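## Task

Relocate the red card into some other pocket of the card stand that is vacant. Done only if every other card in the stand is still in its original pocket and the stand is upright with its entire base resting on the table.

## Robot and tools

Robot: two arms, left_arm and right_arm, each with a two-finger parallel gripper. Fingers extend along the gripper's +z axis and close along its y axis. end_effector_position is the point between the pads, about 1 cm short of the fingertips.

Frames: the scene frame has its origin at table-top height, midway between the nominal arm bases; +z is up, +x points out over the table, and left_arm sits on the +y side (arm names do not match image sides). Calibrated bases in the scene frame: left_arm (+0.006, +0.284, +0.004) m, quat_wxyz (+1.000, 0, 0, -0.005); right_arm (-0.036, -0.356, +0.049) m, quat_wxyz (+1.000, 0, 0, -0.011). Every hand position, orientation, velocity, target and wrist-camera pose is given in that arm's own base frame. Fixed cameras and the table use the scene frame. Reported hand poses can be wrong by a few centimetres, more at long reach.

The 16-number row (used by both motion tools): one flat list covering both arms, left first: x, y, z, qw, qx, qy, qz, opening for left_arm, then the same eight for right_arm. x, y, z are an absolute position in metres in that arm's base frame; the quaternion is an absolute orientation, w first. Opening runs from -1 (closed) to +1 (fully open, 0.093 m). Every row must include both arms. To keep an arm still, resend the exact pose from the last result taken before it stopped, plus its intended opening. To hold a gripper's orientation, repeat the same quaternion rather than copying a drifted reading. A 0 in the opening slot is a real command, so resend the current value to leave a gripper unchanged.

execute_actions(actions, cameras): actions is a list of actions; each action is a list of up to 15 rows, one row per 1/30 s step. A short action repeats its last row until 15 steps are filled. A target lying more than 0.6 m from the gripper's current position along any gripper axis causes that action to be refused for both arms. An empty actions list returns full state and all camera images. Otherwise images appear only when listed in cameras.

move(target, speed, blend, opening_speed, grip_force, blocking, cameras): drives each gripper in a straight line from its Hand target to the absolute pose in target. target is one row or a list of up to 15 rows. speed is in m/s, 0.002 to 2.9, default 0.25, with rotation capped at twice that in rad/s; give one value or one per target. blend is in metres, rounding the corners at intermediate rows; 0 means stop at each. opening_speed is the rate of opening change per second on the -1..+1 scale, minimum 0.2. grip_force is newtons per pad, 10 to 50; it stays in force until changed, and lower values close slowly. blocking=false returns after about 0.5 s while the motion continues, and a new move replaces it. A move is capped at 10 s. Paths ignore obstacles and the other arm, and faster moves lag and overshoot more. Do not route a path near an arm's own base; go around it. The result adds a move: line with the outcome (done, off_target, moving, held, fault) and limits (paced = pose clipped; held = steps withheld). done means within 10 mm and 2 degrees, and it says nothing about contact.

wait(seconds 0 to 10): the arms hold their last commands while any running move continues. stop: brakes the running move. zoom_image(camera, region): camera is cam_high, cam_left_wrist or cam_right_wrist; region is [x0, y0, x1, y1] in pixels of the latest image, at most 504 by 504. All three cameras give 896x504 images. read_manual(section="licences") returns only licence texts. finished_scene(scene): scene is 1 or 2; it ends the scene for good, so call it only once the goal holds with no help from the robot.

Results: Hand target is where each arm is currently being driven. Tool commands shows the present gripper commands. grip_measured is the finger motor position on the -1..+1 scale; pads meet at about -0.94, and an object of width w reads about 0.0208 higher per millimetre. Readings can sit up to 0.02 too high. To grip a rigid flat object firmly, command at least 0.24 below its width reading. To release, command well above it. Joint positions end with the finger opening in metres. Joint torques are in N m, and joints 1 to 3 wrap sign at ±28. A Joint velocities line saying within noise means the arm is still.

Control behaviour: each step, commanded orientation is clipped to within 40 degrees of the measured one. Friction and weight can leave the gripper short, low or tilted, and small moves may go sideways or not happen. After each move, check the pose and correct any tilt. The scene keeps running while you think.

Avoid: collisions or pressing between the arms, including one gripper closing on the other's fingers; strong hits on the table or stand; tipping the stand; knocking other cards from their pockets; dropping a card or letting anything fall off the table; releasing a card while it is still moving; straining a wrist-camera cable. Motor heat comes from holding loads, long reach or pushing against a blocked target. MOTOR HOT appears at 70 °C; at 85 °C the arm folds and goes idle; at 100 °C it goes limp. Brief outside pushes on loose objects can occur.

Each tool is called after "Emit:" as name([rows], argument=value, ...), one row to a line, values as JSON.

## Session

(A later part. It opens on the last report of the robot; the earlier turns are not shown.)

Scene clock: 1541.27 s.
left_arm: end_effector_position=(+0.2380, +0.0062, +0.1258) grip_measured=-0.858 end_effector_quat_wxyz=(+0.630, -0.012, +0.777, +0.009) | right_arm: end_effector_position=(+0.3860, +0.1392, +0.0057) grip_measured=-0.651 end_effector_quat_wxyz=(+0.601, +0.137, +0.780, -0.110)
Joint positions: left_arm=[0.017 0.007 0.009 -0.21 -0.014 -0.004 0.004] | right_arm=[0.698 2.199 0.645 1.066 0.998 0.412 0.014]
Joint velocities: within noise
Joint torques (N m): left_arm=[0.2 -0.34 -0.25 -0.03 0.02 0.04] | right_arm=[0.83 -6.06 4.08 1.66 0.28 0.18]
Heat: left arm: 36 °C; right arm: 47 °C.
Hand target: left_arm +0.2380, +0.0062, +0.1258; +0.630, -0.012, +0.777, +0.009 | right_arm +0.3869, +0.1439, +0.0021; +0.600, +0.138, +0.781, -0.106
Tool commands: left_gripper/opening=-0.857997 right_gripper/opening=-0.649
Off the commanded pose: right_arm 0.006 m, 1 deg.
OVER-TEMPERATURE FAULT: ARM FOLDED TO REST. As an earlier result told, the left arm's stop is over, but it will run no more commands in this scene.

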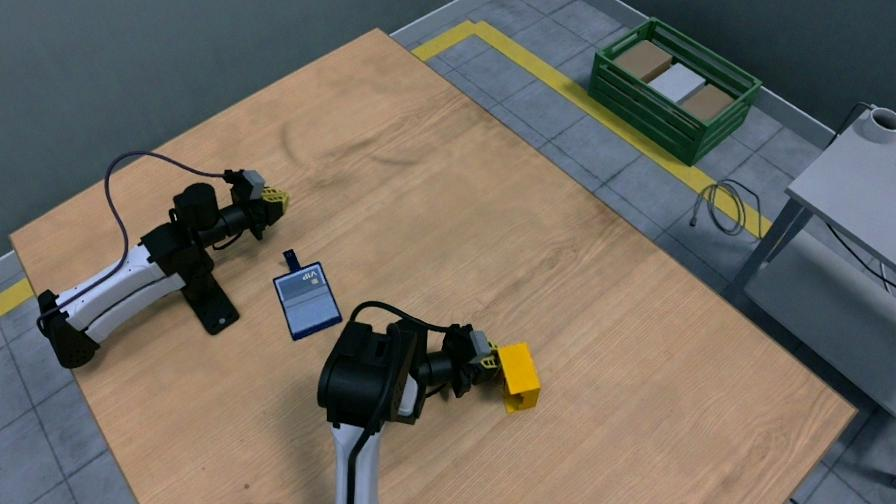

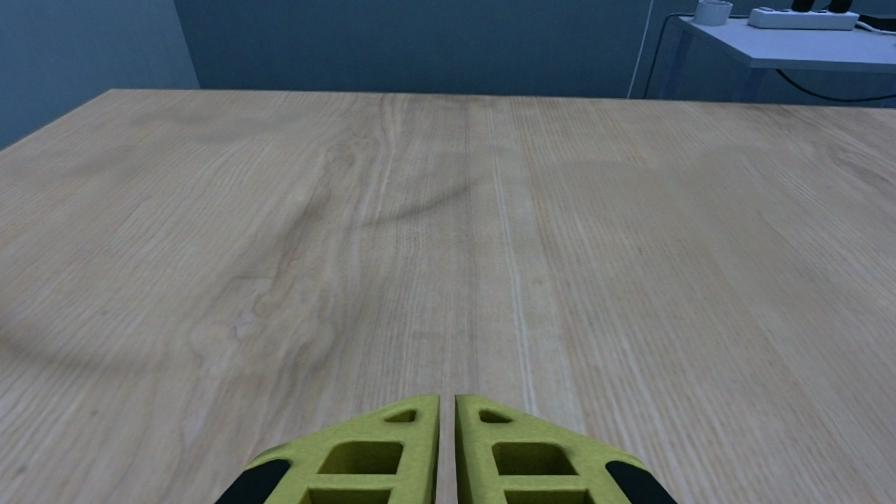

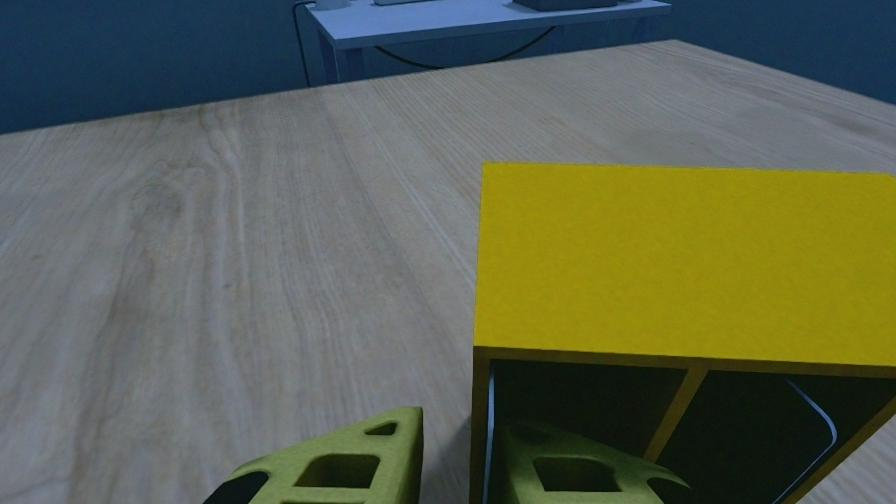

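Emit:
move([
  [0.2380,0.0064,0.1258,0.630,-0.013,0.777,0.010,-0.860,0.3882,0.1475,0.0020,0.5995,0.1378,0.7813,-0.1057,-0.649],
  [0.2380,0.0064,0.1258,0.630,-0.013,0.777,0.010,-0.860,0.3732,0.1530,0.0020,0.5995,0.1378,0.7813,-0.1057,-0.649],
], speed=0.03, blend=[0.001,0], cameras=["cam_right_wrist"])

Emit:
zoom_image(camera="cam_right_wrist", region=[380, 150, 896, 504])

Scene clock: 1553.97 s.
left_arm: end_effector_position=(+0.2380, +0.0062, +0.1258) grip_measured=-0.858 end_effector_quat_wxyz=(+0.630, -0.012, +0.777, +0.009) | right_arm: end_effector_position=(+0.3768, +0.1537, +0.0033) grip_measured=-0.651 end_effector_quat_wxyz=(+0.601, +0.135, +0.781, -0.104)
Joint positions: left_arm=[0.017 0.007 0.009 -0.21 -0.014 -0.004 0.004] | right_arm=[0.751 2.201 0.655 1.023 1.033 0.46 0.014]
Joint torques (N m): left_arm=[0.25 -0.29 -0.17 -0.02 0.04 0.02] | right_arm=[0.84 -7.42 2.18 1.64 0.43 0.18]
Heat: left arm: 36 °C; right arm: 47 °C.
Hand target: left_arm +0.2380, +0.0062, +0.1258; +0.630, -0.012, +0.777, +0.009 | right_arm +0.3733, +0.1529, +0.0020; +0.600, +0.138, +0.781, -0.106
Tool commands: left_gripper/opening=-0.857997 right_gripper/opening=-0.649
Off the commanded pose: right_arm 0.004 m, 0 deg.
OVER-TEMPERATURE FAULT: ARM FOLDED TO REST. As an earlier result told, the left arm's stop is over, but it will run no more commands in this scene. The left arm ran none of this call's commands.
move: fault (left_arm)
Images, in order (width x height): cam_right_wrist 896x504.

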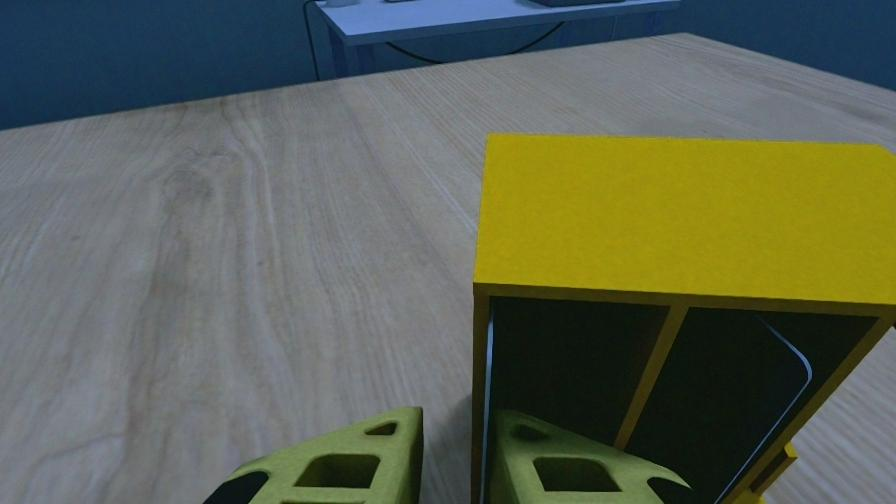

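Region (380, 150, 896, 504) is 516x354 pixels. A region can be at most 504 by 504 pixels.

Emit:
zoom_image(camera="cam_right_wrist", region=[440, 270, 700, 504])

Scaled by 1.938 from the camera's 896x504 image, which has a finer 1280x720 frame.

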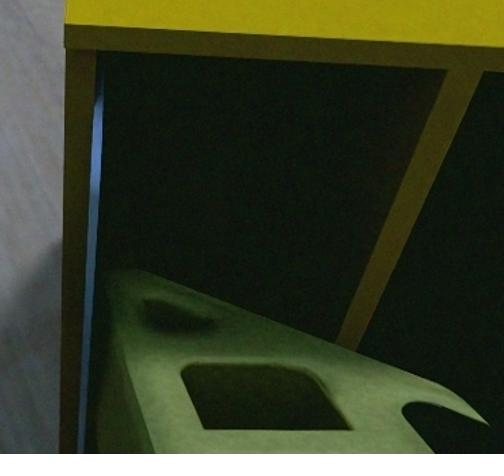

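Emit:
move([
  [0.2380,0.0064,0.1258,0.630,-0.013,0.777,0.010,-0.860,0.3749,0.1576,0.0010,0.5995,0.1378,0.7813,-0.1057,-0.649],
  [0.2380,0.0064,0.1258,0.630,-0.013,0.777,0.010,-0.860,0.3651,0.1609,0.0010,0.5995,0.1378,0.7813,-0.1057,-0.649],
], speed=0.06, blend=[0.001,0], cameras=["cam_right_wrist"])

Emit:
zoom_image(camera="cam_right_wrist", region=[440, 230, 700, 504])

Scene clock: 1647.73 s.
left_arm: end_effector_position=(+0.2380, +0.0062, +0.1258) grip_measured=-0.858 end_effector_quat_wxyz=(+0.630, -0.012, +0.777, +0.009) | right_arm: end_effector_position=(+0.3671, +0.1620, -0.0004) grip_measured=-0.651 end_effector_quat_wxyz=(+0.599, +0.132, +0.783, -0.105)
Joint positions: left_arm=[0.017 0.007 0.009 -0.21 -0.014 -0.004 0.004] | right_arm=[0.791 2.201 0.655 0.98 1.061 0.5 0.014]
Joint torques (N m): left_arm=[0.23 -0.29 -0.17 -0.03 0.04 0.02] | right_arm=[0.62 -7.75 2.52 1.62 0.53 0.18]
Heat: left arm: 35 °C; right arm: 47 °C.
Hand target: left_arm +0.2380, +0.0062, +0.1258; +0.630, -0.012, +0.777, +0.009 | right_arm +0.3651, +0.1609, +0.0010; +0.600, +0.137, +0.781, -0.106
Tool commands: left_gripper/opening=-0.857997 right_gripper/opening=-0.649
Off the commanded pose: right_arm 0.003 m, 1 deg.
OVER-TEMPERATURE FAULT: ARM FOLDED TO REST. As an earlier result told, the left arm's stop is over, but it will run no more commands in this scene. The left arm ran none of this call's commands.
move: fault (left_arm)
Images, in order (width x height): cam_right_wrist 896x504.

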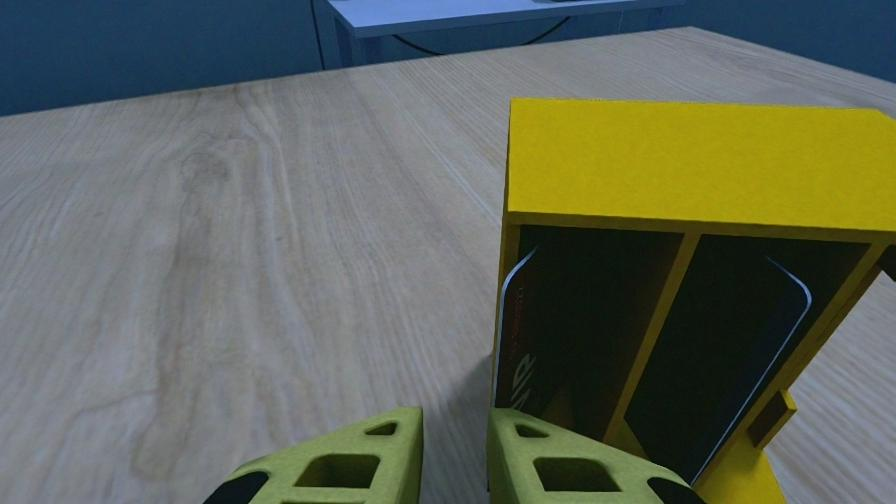

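Scaled by 1.839 from the camera's 896x504 image, which has a finer 1280x720 frame.

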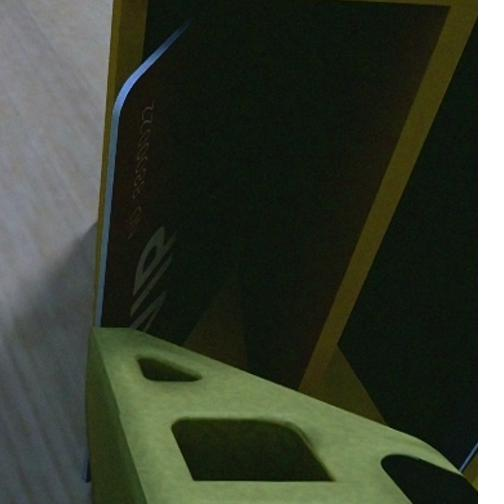

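Emit:
move([
  [0.2380,0.0064,0.1258,0.630,-0.013,0.777,0.010,-0.860,0.3779,0.1552,0.0010,0.5995,0.1378,0.7813,-0.1057,-0.649],
  [0.2380,0.0064,0.1258,0.630,-0.013,0.777,0.010,-0.860,0.3800,0.1608,0.0010,0.5995,0.1378,0.7813,-0.1057,-0.649],
  [0.2380,0.0064,0.1258,0.630,-0.013,0.777,0.010,-0.860,0.3668,0.1656,0.0010,0.5995,0.1378,0.7813,-0.1057,-0.649],
], speed=0.06, blend=[0.001,0.001,0], cameras=["cam_right_wrist"])

Emit:
zoom_image(camera="cam_right_wrist", region=[440, 200, 700, 460])

Scene clock: 1678.10 s.
left_arm: end_effector_position=(+0.2380, +0.0062, +0.1258) grip_measured=-0.858 end_effector_quat_wxyz=(+0.630, -0.012, +0.777, +0.009) | right_arm: end_effector_position=(+0.3682, +0.1668, +0.0005) grip_measured=-0.651 end_effector_quat_wxyz=(+0.599, +0.131, +0.783, -0.104)
Joint positions: left_arm=[0.017 0.007 0.009 -0.21 -0.014 -0.004 0.004] | right_arm=[0.799 2.201 0.672 0.957 1.067 0.508 0.014]
Joint torques (N m): left_arm=[0.24 -0.34 -0.23 -0.04 0.04 0.04] | right_arm=[0.5 -7.53 2.96 1.6 0.51 0.17]
Heat: left arm: 35 °C; right arm: 48 °C.
Hand target: left_arm +0.2380, +0.0062, +0.1258; +0.630, -0.012, +0.777, +0.009 | right_arm +0.3669, +0.1656, +0.0011; +0.600, +0.138, +0.781, -0.106
Tool commands: left_gripper/opening=-0.857997 right_gripper/opening=-0.649
Off the commanded pose: right_arm 0.002 m, 1 deg.
OVER-TEMPERATURE FAULT: ARM FOLDED TO REST. As an earlier result told, the left arm's stop is over, but it will run no more commands in this scene. The left arm ran none of this call's commands.
move: fault (left_arm)
Images, in order (width x height): cam_right_wrist 896x504.

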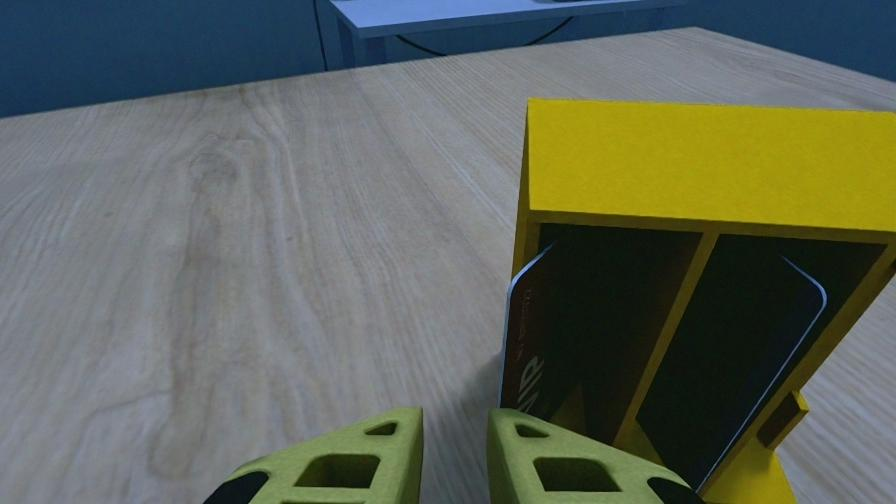

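Scaled by 1.938 from the camera's 896x504 image, which has a finer 1280x720 frame.

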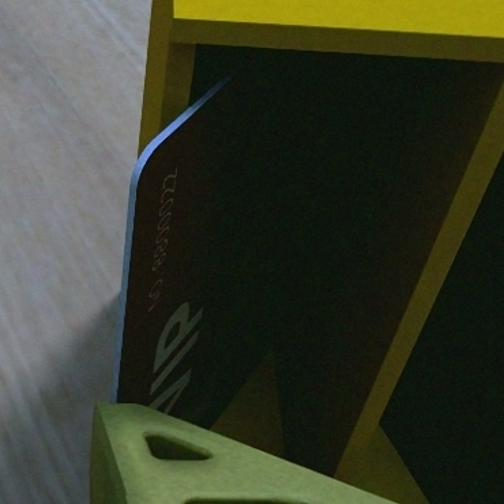

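Emit:
move([
  [0.2380,0.0064,0.1258,0.630,-0.013,0.777,0.010,-0.860,0.3795,0.1594,0.0010,0.5995,0.1378,0.7813,-0.1057,-0.649],
  [0.2380,0.0064,0.1258,0.630,-0.013,0.777,0.010,-0.860,0.3814,0.1646,0.0010,0.5995,0.1378,0.7813,-0.1057,-0.649],
  [0.2380,0.0064,0.1258,0.630,-0.013,0.777,0.010,-0.860,0.3664,0.1700,0.0010,0.5995,0.1378,0.7813,-0.1057,-0.649],
], speed=0.06, blend=[0.001,0.001,0], cameras=["cam_right_wrist"])

Emit:
zoom_image(camera="cam_right_wrist", region=[440, 200, 700, 460])

Scene clock: 1707.33 s.
left_arm: end_effector_position=(+0.2380, +0.0062, +0.1258) grip_measured=-0.858 end_effector_quat_wxyz=(+0.630, -0.012, +0.777, +0.009) | right_arm: end_effector_position=(+0.3680, +0.1716, +0.0006) grip_measured=-0.651 end_effector_quat_wxyz=(+0.599, +0.132, +0.783, -0.103)
Joint positions: left_arm=[0.017 0.007 0.009 -0.21 -0.014 -0.004 0.004] | right_arm=[0.81 2.202 0.687 0.933 1.076 0.521 0.014]
Joint torques (N m): left_arm=[0.2 -0.27 -0.31 -0.03 0.01 0.02] | right_arm=[0.46 -7.54 2.84 1.58 0.53 0.15]
Heat: left arm: 35 °C; right arm: 47 °C.
Hand target: left_arm +0.2380, +0.0062, +0.1258; +0.630, -0.012, +0.777, +0.009 | right_arm +0.3664, +0.1699, +0.0010; +0.600, +0.138, +0.781, -0.106
Tool commands: left_gripper/opening=-0.857997 right_gripper/opening=-0.649
Off the commanded pose: right_arm 0.002 m, 1 deg.
OVER-TEMPERATURE FAULT: ARM FOLDED TO REST. As an earlier result told, the left arm's stop is over, but it will run no more commands in this scene. The left arm ran none of this call's commands.
move: fault (left_arm)
Images, in order (width x height): cam_right_wrist 896x504.

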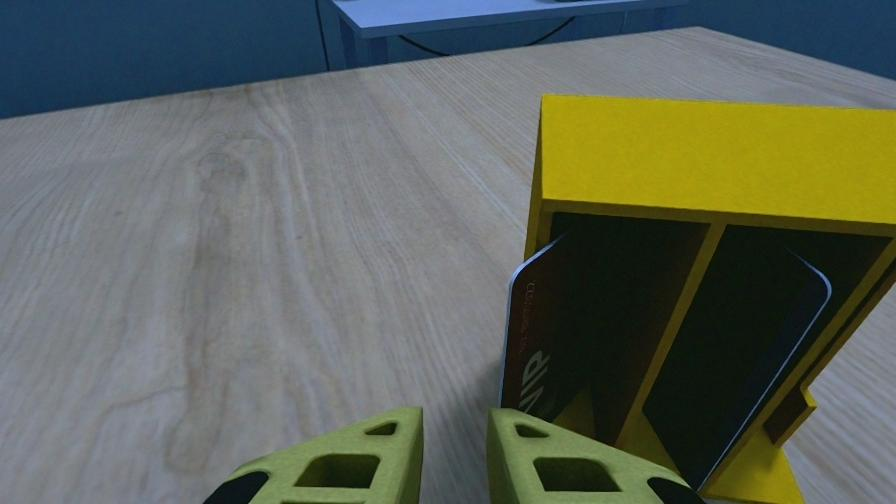

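Scaled by 1.938 from the camera's 896x504 image, which has a finer 1280x720 frame.

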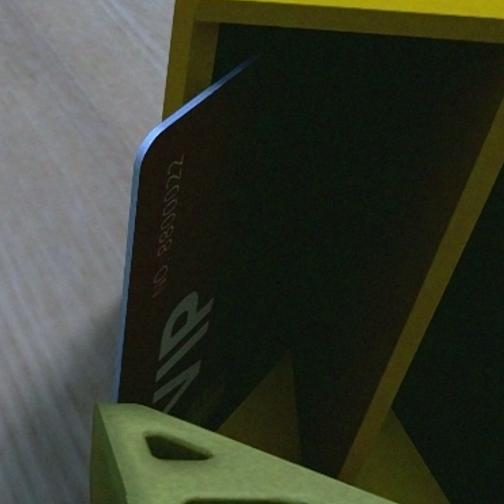

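Emit:
move([
  [0.2380,0.0064,0.1258,0.630,-0.013,0.777,0.010,-0.860,0.3645,0.1644,0.0010,0.5995,0.1378,0.7813,-0.1057,-0.649],
  [0.2380,0.0064,0.1258,0.630,-0.013,0.777,0.010,-0.860,0.3645,0.1644,0.0010,0.5995,0.1378,0.7813,-0.1057,-1.0],
], speed=0.05, grip_force=10, cameras=["cam_right_wrist"])

Emit:
zoom_image(camera="cam_right_wrist", region=[400, 200, 700, 500])

Scene clock: 1732.20 s.
left_arm: end_effector_position=(+0.2380, +0.0062, +0.1258) grip_measured=-0.858 end_effector_quat_wxyz=(+0.630, -0.012, +0.777, +0.009) | right_arm: end_effector_position=(+0.3638, +0.1671, -0.0031) grip_measured=-0.956 end_effector_quat_wxyz=(+0.595, +0.127, +0.786, -0.110)
Joint positions: left_arm=[0.017 0.007 0.009 -0.21 -0.014 -0.004 0.004] | right_arm=[0.81 2.202 0.669 0.932 1.076 0.521 0]
Joint torques (N m): left_arm=[0.28 -0.29 -0.17 0 0.03 0.02] | right_arm=[-0.35 -7.87 2.36 1.8 0.46 0.11]
Heat: left arm: 35 °C; right arm: 46 °C.
Hand target: left_arm +0.2380, +0.0062, +0.1258; +0.630, -0.012, +0.777, +0.009 | right_arm +0.3645, +0.1643, +0.0009; +0.599, +0.138, +0.781, -0.106
Tool commands: left_gripper/opening=-0.857997 right_gripper/opening=-1.0
Off the commanded pose: right_arm 0.005 m, 2 deg.
OVER-TEMPERATURE FAULT: ARM FOLDED TO REST. As an earlier result told, the left arm's stop is over, but it will run no more commands in this scene. The left arm ran none of this call's commands.
grip_force (N): 10, 10
move: fault (left_arm)
Images, in order (width x height): cam_right_wrist 896x504.

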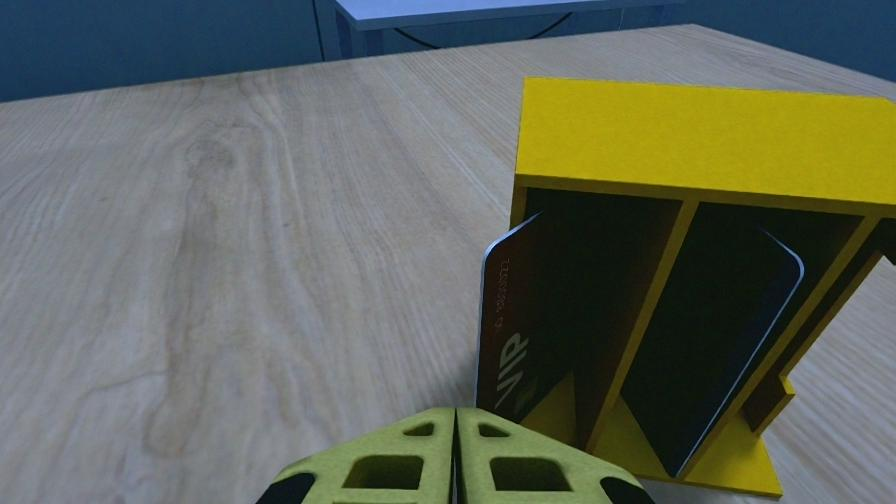

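Scaled by 1.680 from the camera's 896x504 image, which has a finer 1280x720 frame.

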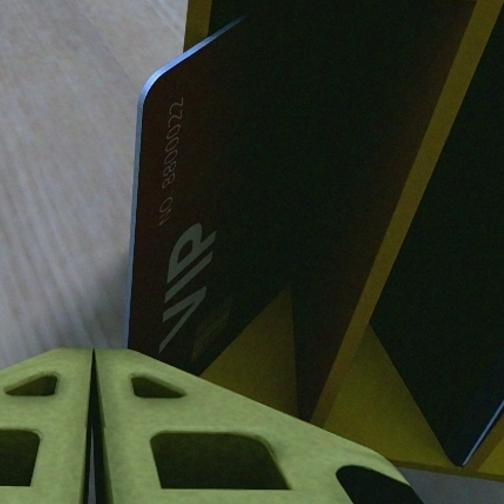

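Emit:
move([
  [0.2380,0.0064,0.1258,0.630,-0.013,0.777,0.010,-0.860,0.3492,0.1700,0.0020,0.5995,0.1378,0.7813,-0.1057,-1.0],
  [0.2380,0.0064,0.1258,0.630,-0.013,0.777,0.010,-0.860,0.3479,0.1662,0.0020,0.5995,0.1378,0.7813,-0.1057,-0.607],
], speed=0.08, grip_force=30, cameras=["cam_right_wrist"])

Scene clock: 1753.30 s.
left_arm: end_effector_position=(+0.2380, +0.0062, +0.1258) grip_measured=-0.858 end_effector_quat_wxyz=(+0.630, -0.012, +0.777, +0.009) | right_arm: end_effector_position=(+0.3469, +0.1665, -0.0088) grip_measured=-0.609 end_effector_quat_wxyz=(+0.591, +0.122, +0.789, -0.115)
Joint positions: left_arm=[0.017 0.007 0.009 -0.21 -0.014 -0.004 0.004] | right_arm=[0.85 2.197 0.633 0.901 1.108 0.571 0.016]
Joint torques (N m): left_arm=[0.18 -0.38 -0.2 -0.02 0.03 0.05] | right_arm=[0.09 -9.44 2.17 1.63 0.54 0.17]
Heat: left arm: 35 °C; right arm: 47 °C.
Hand target: left_arm +0.2380, +0.0062, +0.1258; +0.630, -0.012, +0.777, +0.009 | right_arm +0.3479, +0.1662, +0.0017; +0.600, +0.138, +0.781, -0.106
Tool commands: left_gripper/opening=-0.857997 right_gripper/opening=-0.607
Off the commanded pose: right_arm 0.011 m, 2 deg.
OVER-TEMPERATURE FAULT: ARM FOLDED TO REST. As an earlier result told, the left arm's stop is over, but it will run no more commands in this scene. The left arm ran none of this call's commands.
grip_force (N): 30, 30
move: fault (left_arm), off_target (right_arm); target 2's new opening was sent with right_arm's hand 0.011 m and 2 deg from that target
Images, in order (width x height): cam_right_wrist 896x504.

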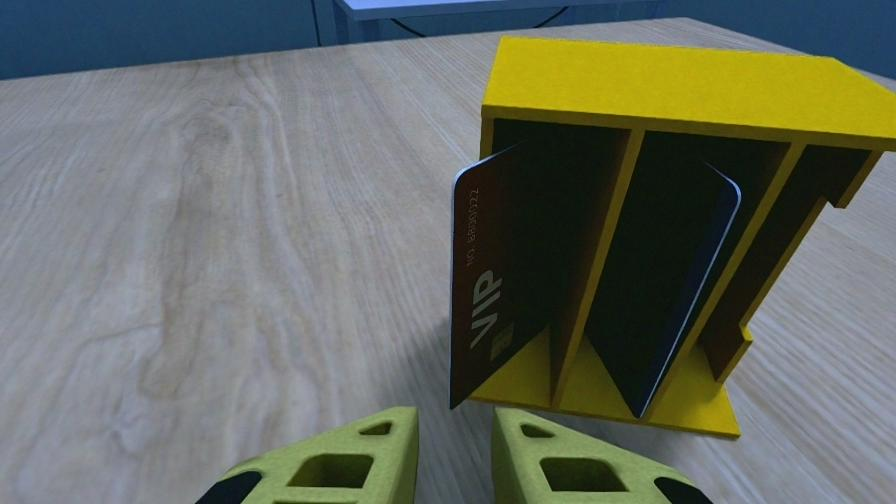

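Emit:
move([
  [0.2380,0.0064,0.1258,0.630,-0.013,0.777,0.010,-0.860,0.3500,0.1655,0.0080,0.5995,0.1378,0.7813,-0.1057,-0.607],
  [0.2380,0.0064,0.1258,0.630,-0.013,0.777,0.010,-0.860,0.3638,0.1603,0.0050,0.5995,0.1378,0.7813,-0.1057,-0.607],
], speed=0.06, blend=[0.002,0], cameras=["cam_right_wrist"])

Emit:
zoom_image(camera="cam_right_wrist", region=[400, 200, 700, 500])

Scene clock: 1765.97 s.
left_arm: end_effector_position=(+0.2380, +0.0062, +0.1258) grip_measured=-0.858 end_effector_quat_wxyz=(+0.630, -0.012, +0.777, +0.009) | right_arm: end_effector_position=(+0.3587, +0.1552, +0.0015) grip_measured=-0.609 end_effector_quat_wxyz=(+0.596, +0.135, +0.783, -0.120)
Joint positions: left_arm=[0.017 0.007 0.009 -0.21 -0.014 -0.004 0.004] | right_arm=[0.801 2.174 0.633 0.932 1.095 0.526 0.016]
Joint torques (N m): left_arm=[0.23 -0.25 -0.12 -0.03 0.02 0.02] | right_arm=[-0.27 -7.25 3.62 1.81 0.16 -0.04]
Heat: left arm: 34 °C; right arm: 47 °C.
Hand target: left_arm +0.2380, +0.0062, +0.1258; +0.630, -0.012, +0.777, +0.009 | right_arm +0.3637, +0.1602, +0.0053; +0.600, +0.138, +0.781, -0.106
Tool commands: left_gripper/opening=-0.857997 right_gripper/opening=-0.607
Off the commanded pose: right_arm 0.008 m, 2 deg.
OVER-TEMPERATURE FAULT: ARM FOLDED TO REST. As an earlier result told, the left arm's stop is over, but it will run no more commands in this scene. The left arm ran none of this call's commands.
grip_force (N): 30, 30
move: fault (left_arm)
Images, in order (width x height): cam_right_wrist 896x504.

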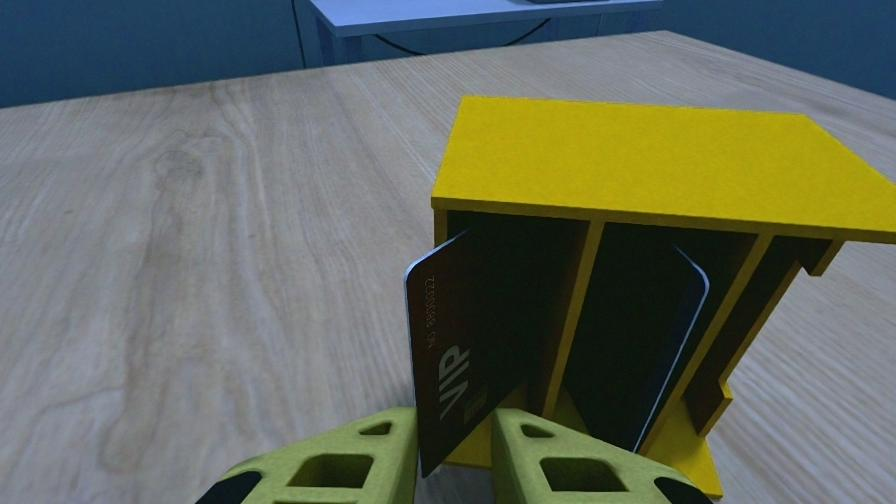

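Scaled by 1.680 from the camera's 896x504 image, which has a finer 1280x720 frame.

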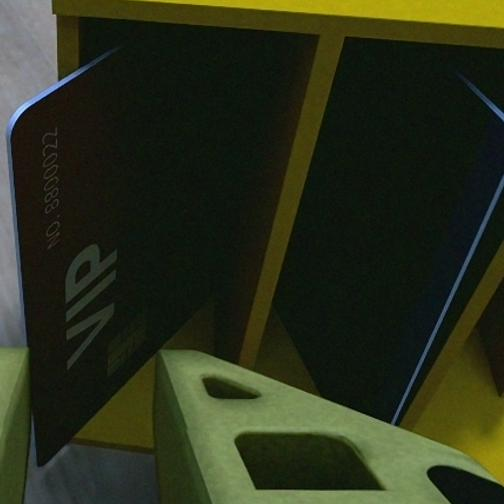

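Emit:
move([
  [0.2380,0.0064,0.1258,0.630,-0.013,0.777,0.010,-0.860,0.3644,0.1618,0.0040,0.5995,0.1378,0.7813,-0.1057,-0.607],
  [0.2380,0.0064,0.1258,0.630,-0.013,0.777,0.010,-0.860,0.3644,0.1618,0.0040,0.5995,0.1378,0.7813,-0.1057,-1.0],
], speed=0.05, grip_force=30, cameras=["cam_right_wrist"])

Emit:
zoom_image(camera="cam_right_wrist", region=[360, 200, 660, 500])

Scene clock: 1781.63 s.
left_arm: end_effector_position=(+0.2380, +0.0062, +0.1258) grip_measured=-0.858 end_effector_quat_wxyz=(+0.630, -0.012, +0.777, +0.009) | right_arm: end_effector_position=(+0.3588, +0.1553, +0.0016) grip_measured=-0.988 end_effector_quat_wxyz=(+0.596, +0.135, +0.783, -0.120)
Joint positions: left_arm=[0.017 0.007 0.009 -0.21 -0.014 -0.004 0.004] | right_arm=[0.801 2.174 0.633 0.933 1.095 0.526 0]
Joint torques (N m): left_arm=[0.24 -0.39 -0.2 -0.02 0.05 0.05] | right_arm=[-0.08 -6.78 4.26 1.8 0.17 -0.02]
Heat: left arm: 34 °C; right arm: 47 °C.
Hand target: left_arm +0.2380, +0.0062, +0.1258; +0.630, -0.012, +0.777, +0.009 | right_arm +0.3642, +0.1617, +0.0043; +0.600, +0.138, +0.781, -0.106
Tool commands: left_gripper/opening=-0.857997 right_gripper/opening=-1.0
Off the commanded pose: right_arm 0.009 m, 2 deg.
OVER-TEMPERATURE FAULT: ARM FOLDED TO REST. As an earlier result told, the left arm's stop is over, but it will run no more commands in this scene. The left arm ran none of this call's commands.
grip_force (N): 30, 30
move: fault (left_arm)
Images, in order (width x height): cam_right_wrist 896x504.

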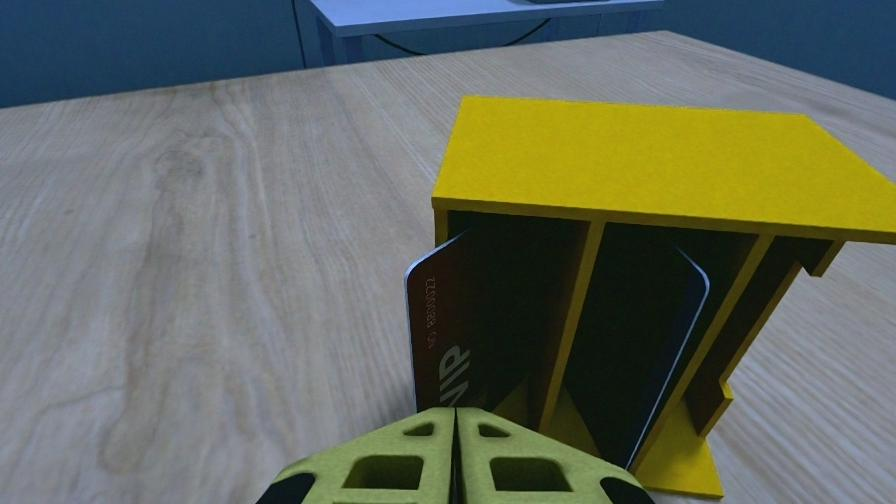

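Scaled by 1.680 from the camera's 896x504 image, which has a finer 1280x720 frame.

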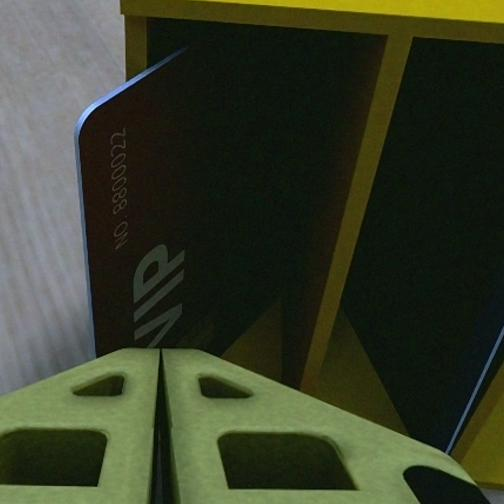

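Emit:
move([
  [0.2380,0.0064,0.1258,0.630,-0.013,0.777,0.010,-0.860,0.3532,0.1748,0.0040,0.5995,0.1378,0.7813,-0.1057,-0.607],
], speed=0.08, cameras=["cam_right_wrist"])

Scene clock: 1799.23 s.
left_arm: end_effector_position=(+0.2380, +0.0062, +0.1258) grip_measured=-0.858 end_effector_quat_wxyz=(+0.630, -0.012, +0.777, +0.009) | right_arm: end_effector_position=(+0.3511, +0.1714, -0.0009) grip_measured=-0.609 end_effector_quat_wxyz=(+0.594, +0.127, +0.786, -0.111)
Joint positions: left_arm=[0.017 0.007 0.009 -0.21 -0.014 -0.004 0.004] | right_arm=[0.851 2.174 0.653 0.869 1.11 0.575 0.016]
Joint torques (N m): left_arm=[0.21 -0.39 -0.16 -0.03 0.03 0.02] | right_arm=[0.57 -7.57 4.05 1.5 0.56 0.16]
Heat: left arm: 34 °C; right arm: 47 °C.
Hand target: left_arm +0.2380, +0.0062, +0.1258; +0.630, -0.012, +0.777, +0.009 | right_arm +0.3532, +0.1748, +0.0041; +0.600, +0.138, +0.781, -0.105
Tool commands: left_gripper/opening=-0.857997 right_gripper/opening=-0.607
Off the commanded pose: right_arm 0.006 m, 2 deg.
OVER-TEMPERATURE FAULT: ARM FOLDED TO REST. As an earlier result told, the left arm's stop is over, but it will run no more commands in this scene. The left arm ran none of this call's commands.
grip_force (N): 30, 30
move: fault (left_arm)
Images, in order (width x height): cam_right_wrist 896x504.

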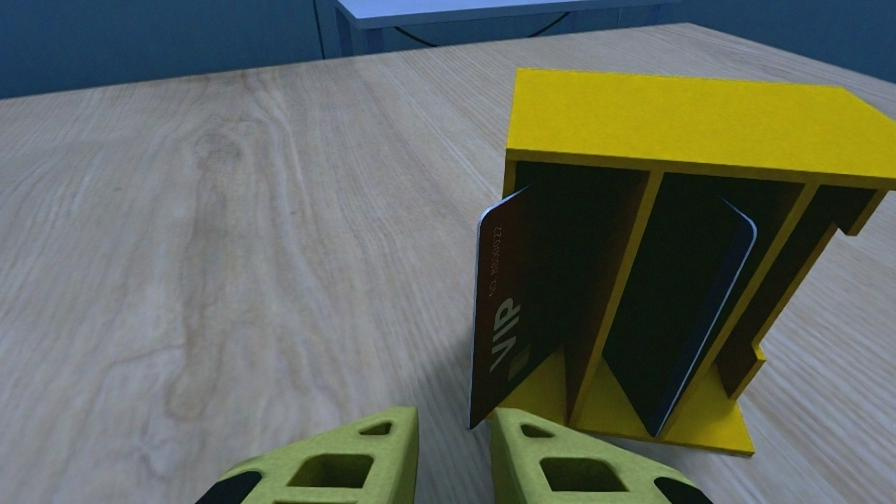

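Emit:
move([
  [0.2380,0.0064,0.1258,0.630,-0.013,0.777,0.010,-0.860,0.3660,0.1655,0.0050,0.5995,0.1378,0.7813,-0.1057,-0.607],
], speed=0.06, cameras=["cam_right_wrist"])

Scene clock: 1815.67 s.
left_arm: end_effector_position=(+0.2380, +0.0062, +0.1258) grip_measured=-0.858 end_effector_quat_wxyz=(+0.630, -0.012, +0.777, +0.009) | right_arm: end_effector_position=(+0.3605, +0.1605, +0.0029) grip_measured=-0.609 end_effector_quat_wxyz=(+0.596, +0.135, +0.782, -0.119)
Joint positions: left_arm=[0.017 0.007 0.009 -0.21 -0.014 -0.004 0.004] | right_arm=[0.809 2.174 0.653 0.908 1.101 0.534 0.016]
Joint torques (N m): left_arm=[0.17 -0.35 -0.23 -0.03 0.03 0.03] | right_arm=[-0.29 -6.89 4.05 1.8 0.17 -0.05]
Heat: left arm: 34 °C; right arm: 47 °C.
Hand target: left_arm +0.2380, +0.0062, +0.1258; +0.630, -0.012, +0.777, +0.009 | right_arm +0.3659, +0.1655, +0.0053; +0.600, +0.138, +0.781, -0.106
Tool commands: left_gripper/opening=-0.857997 right_gripper/opening=-0.607
Off the commanded pose: right_arm 0.008 m, 2 deg.
OVER-TEMPERATURE FAULT: ARM FOLDED TO REST. As an earlier result told, the left arm's stop is over, but it will run no more commands in this scene. The left arm ran none of this call's commands.
grip_force (N): 30, 30
move: fault (left_arm)
Images, in order (width x height): cam_right_wrist 896x504.

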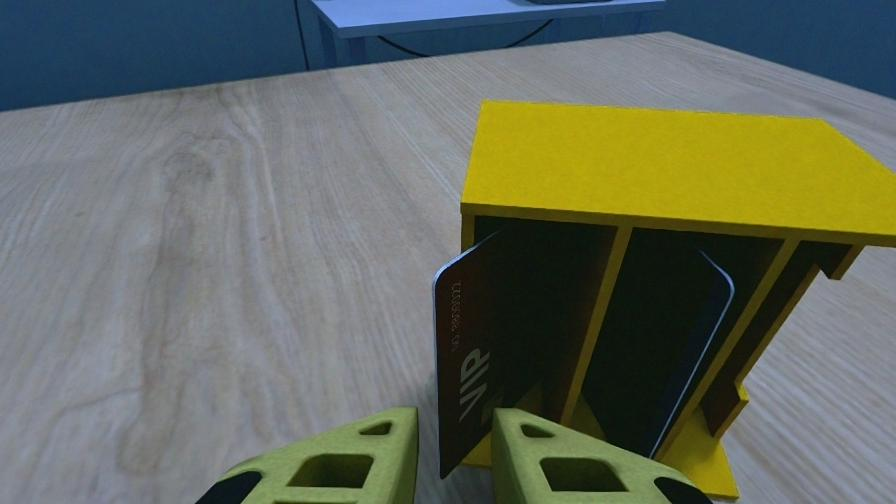

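Emit:
move([
  [0.2380,0.0064,0.1258,0.630,-0.013,0.777,0.010,-0.860,0.3705,0.1695,0.0050,0.5995,0.1378,0.7813,-0.1057,-0.607],
], speed=0.06, cameras=["cam_right_wrist"])

Scene clock: 1821.87 s.
left_arm: end_effector_position=(+0.2380, +0.0062, +0.1258) grip_measured=-0.858 end_effector_quat_wxyz=(+0.630, -0.012, +0.777, +0.009) | right_arm: end_effector_position=(+0.3661, +0.1665, +0.0076) grip_measured=-0.609 end_effector_quat_wxyz=(+0.601, +0.140, +0.779, -0.111)
Joint positions: left_arm=[0.017 0.007 0.009 -0.21 -0.014 -0.004 0.004] | right_arm=[0.809 2.174 0.678 0.908 1.099 0.531 0.016]
Joint torques (N m): left_arm=[0.23 -0.35 -0.17 -0.02 0.02 0.02] | right_arm=[-0.47 -6.27 4.25 1.69 0.14 -0.04]
Heat: left arm: 34 °C; right arm: 47 °C.
Hand target: left_arm +0.2380, +0.0062, +0.1258; +0.630, -0.012, +0.777, +0.009 | right_arm +0.3704, +0.1695, +0.0052; +0.600, +0.138, +0.781, -0.106
Tool commands: left_gripper/opening=-0.857997 right_gripper/opening=-0.607
Off the commanded pose: right_arm 0.006 m, 1 deg.
OVER-TEMPERATURE FAULT: ARM FOLDED TO REST. As an earlier result told, the left arm's stop is over, but it will run no more commands in this scene. The left arm ran none of this call's commands.
grip_force (N): 30, 30
move: fault (left_arm)
Images, in order (width x height): cam_right_wrist 896x504.

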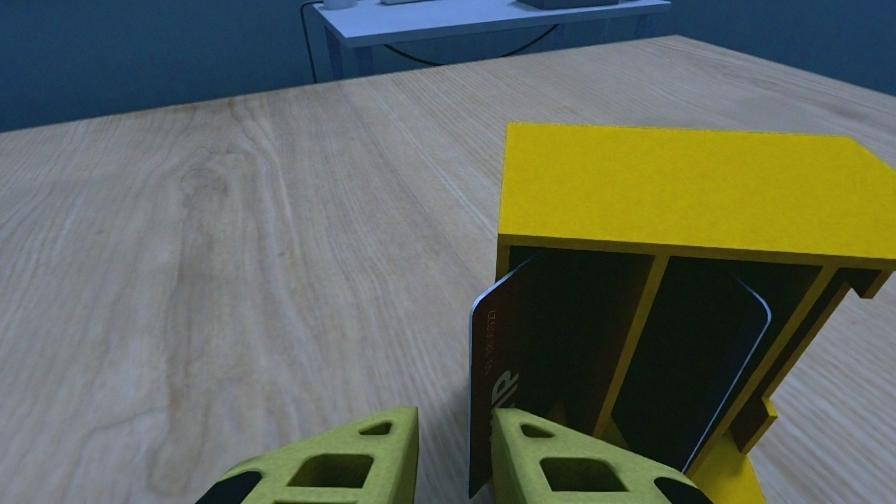

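Emit:
move([
  [0.2380,0.0064,0.1258,0.630,-0.013,0.777,0.010,-0.860,0.3705,0.1695,0.0050,0.5995,0.1378,0.7813,-0.1057,-1.0],
], speed=0.06, cameras=["cam_right_wrist"])

Emit:
zoom_image(camera="cam_right_wrist", region=[360, 200, 660, 500])

Scene clock: 1830.00 s.
left_arm: end_effector_position=(+0.2380, +0.0062, +0.1258) grip_measured=-0.858 end_effector_quat_wxyz=(+0.630, -0.012, +0.777, +0.009) | right_arm: end_effector_position=(+0.3661, +0.1665, +0.0076) grip_measured=-0.988 end_effector_quat_wxyz=(+0.601, +0.140, +0.779, -0.111)
Joint positions: left_arm=[0.017 0.007 0.009 -0.21 -0.014 -0.004 0.004] | right_arm=[0.809 2.174 0.678 0.908 1.099 0.531 0]
Joint torques (N m): left_arm=[0.24 -0.38 -0.23 -0.02 0.04 0.03] | right_arm=[-0.35 -6.17 4.25 1.69 0.16 -0.05]
Heat: left arm: 34 °C; right arm: 47 °C.
Hand target: left_arm +0.2380, +0.0062, +0.1258; +0.630, -0.012, +0.777, +0.009 | right_arm +0.3704, +0.1695, +0.0052; +0.600, +0.138, +0.781, -0.106
Tool commands: left_gripper/opening=-0.857997 right_gripper/opening=-1.0
Off the commanded pose: right_arm 0.006 m, 1 deg.
OVER-TEMPERATURE FAULT: ARM FOLDED TO REST. As an earlier result told, the left arm's stop is over, but it will run no more commands in this scene. The left arm ran none of this call's commands.
grip_force (N): 30, 30
move: fault (left_arm)
Images, in order (width x height): cam_right_wrist 896x504.

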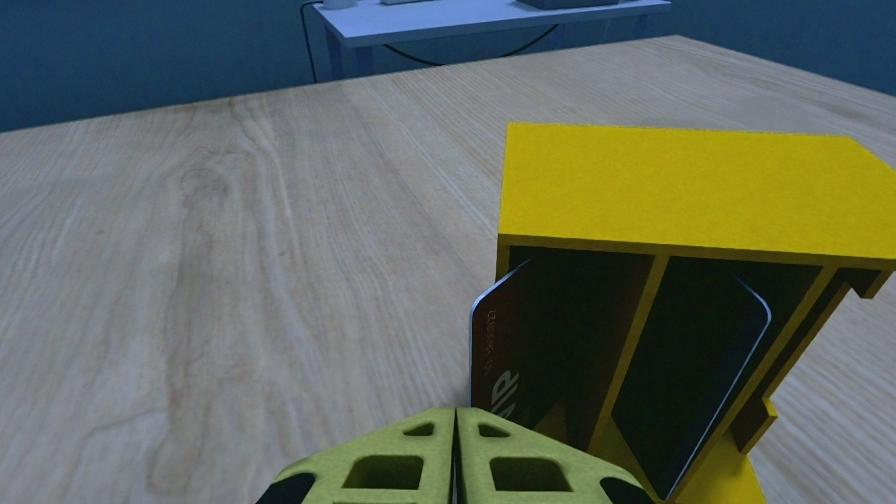

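Scaled by 1.680 from the camera's 896x504 image, which has a finer 1280x720 frame.

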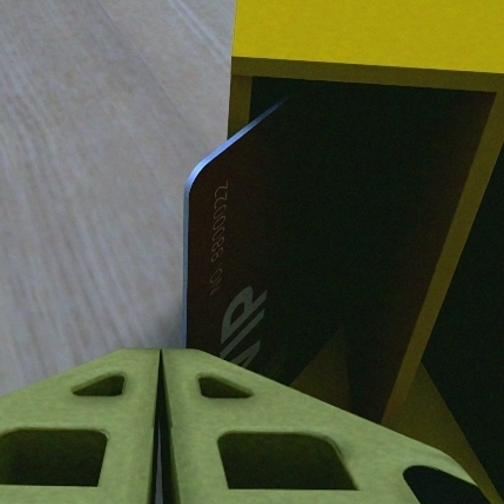

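Emit:
move([
  [0.2380,0.0064,0.1258,0.630,-0.013,0.777,0.010,-0.860,0.3705,0.1695,0.0040,0.5995,0.1378,0.7813,-0.1057,-0.607],
  [0.2380,0.0064,0.1258,0.630,-0.013,0.777,0.010,-0.860,0.3750,0.1660,0.0020,0.5995,0.1378,0.7813,-0.1057,-0.607],
], speed=0.06, cameras=["cam_right_wrist"])

Emit:
zoom_image(camera="cam_right_wrist", region=[360, 200, 660, 500])

Scene clock: 1843.67 s.
left_arm: end_effector_position=(+0.2380, +0.0062, +0.1258) grip_measured=-0.858 end_effector_quat_wxyz=(+0.630, -0.012, +0.777, +0.009) | right_arm: end_effector_position=(+0.3694, +0.1618, +0.0031) grip_measured=-0.609 end_effector_quat_wxyz=(+0.598, +0.137, +0.781, -0.116)
Joint positions: left_arm=[0.017 0.007 0.009 -0.21 -0.014 -0.004 0.004] | right_arm=[0.791 2.19 0.678 0.928 1.084 0.511 0.016]
Joint torques (N m): left_arm=[0.23 -0.47 -0.13 -0.04 0.02 0.02] | right_arm=[-0.43 -6.17 4.33 1.83 0.12 -0.05]
Heat: left arm: 34 °C; right arm: 47 °C.
Hand target: left_arm +0.2380, +0.0062, +0.1258; +0.630, -0.012, +0.777, +0.009 | right_arm +0.3748, +0.1660, +0.0022; +0.600, +0.138, +0.781, -0.106
Tool commands: left_gripper/opening=-0.857997 right_gripper/opening=-0.607
Off the commanded pose: right_arm 0.007 m, 1 deg.
OVER-TEMPERATURE FAULT: ARM FOLDED TO REST. As an earlier result told, the left arm's stop is over, but it will run no more commands in this scene. The left arm ran none of this call's commands.
grip_force (N): 30, 30
move: fault (left_arm)
Images, in order (width x height): cam_right_wrist 896x504.

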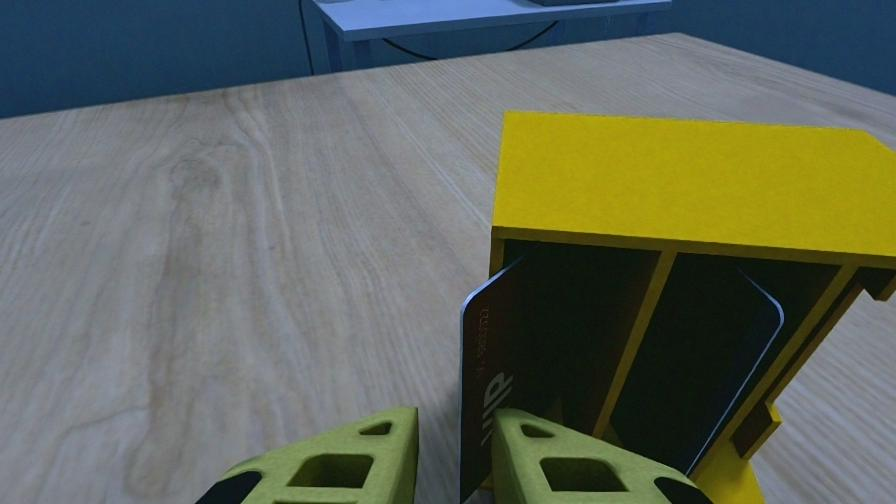

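Scaled by 1.680 from the camera's 896x504 image, which has a finer 1280x720 frame.

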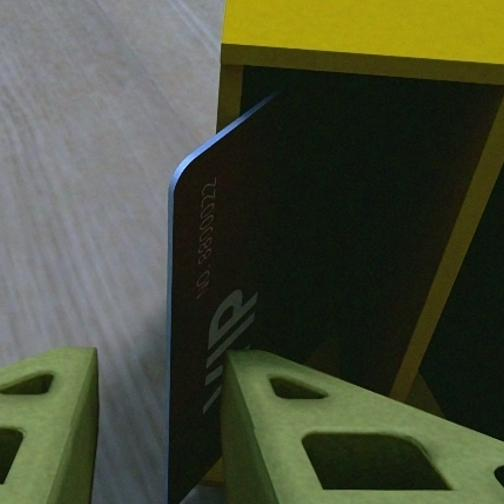

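Emit:
move([
  [0.2380,0.0064,0.1258,0.630,-0.013,0.777,0.010,-0.860,0.3750,0.1660,0.0020,0.5995,0.1378,0.7813,-0.1057,-1.0],
], speed=0.06, cameras=["cam_right_wrist"])

Emit:
zoom_image(camera="cam_right_wrist", region=[360, 200, 660, 500])

Scene clock: 1850.80 s.
left_arm: end_effector_position=(+0.2380, +0.0062, +0.1258) grip_measured=-0.858 end_effector_quat_wxyz=(+0.630, -0.012, +0.777, +0.009) | right_arm: end_effector_position=(+0.3695, +0.1619, +0.0031) grip_measured=-0.988 end_effector_quat_wxyz=(+0.598, +0.137, +0.781, -0.116)
Joint positions: left_arm=[0.017 0.007 0.009 -0.21 -0.014 -0.004 0.004] | right_arm=[0.791 2.19 0.678 0.928 1.084 0.511 0]
Joint torques (N m): left_arm=[0.14 -0.36 -0.18 -0.03 0.03 0.03] | right_arm=[-0.39 -6.23 4.36 1.84 0.15 -0.04]
Heat: left arm: 34 °C; right arm: 47 °C.
Hand target: left_arm +0.2380, +0.0062, +0.1258; +0.630, -0.012, +0.777, +0.009 | right_arm +0.3749, +0.1660, +0.0022; +0.600, +0.138, +0.781, -0.106
Tool commands: left_gripper/opening=-0.857997 right_gripper/opening=-1.0
Off the commanded pose: right_arm 0.007 m, 1 deg.
OVER-TEMPERATURE FAULT: ARM FOLDED TO REST. As an earlier result told, the left arm's stop is over, but it will run no more commands in this scene. The left arm ran none of this call's commands.
grip_force (N): 30, 30
move: fault (left_arm)
Images, in order (width x height): cam_right_wrist 896x504.

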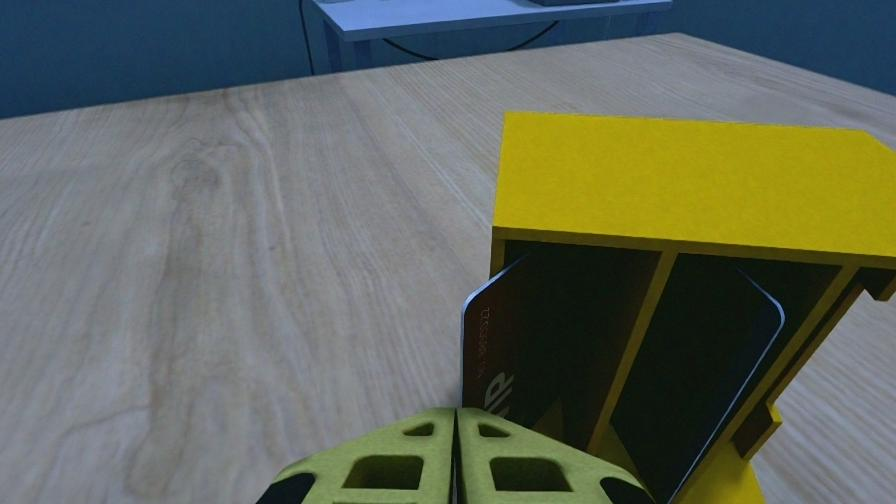

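Scaled by 1.680 from the camera's 896x504 image, which has a finer 1280x720 frame.

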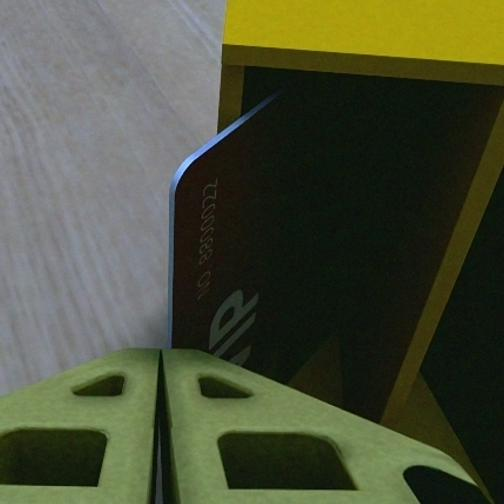

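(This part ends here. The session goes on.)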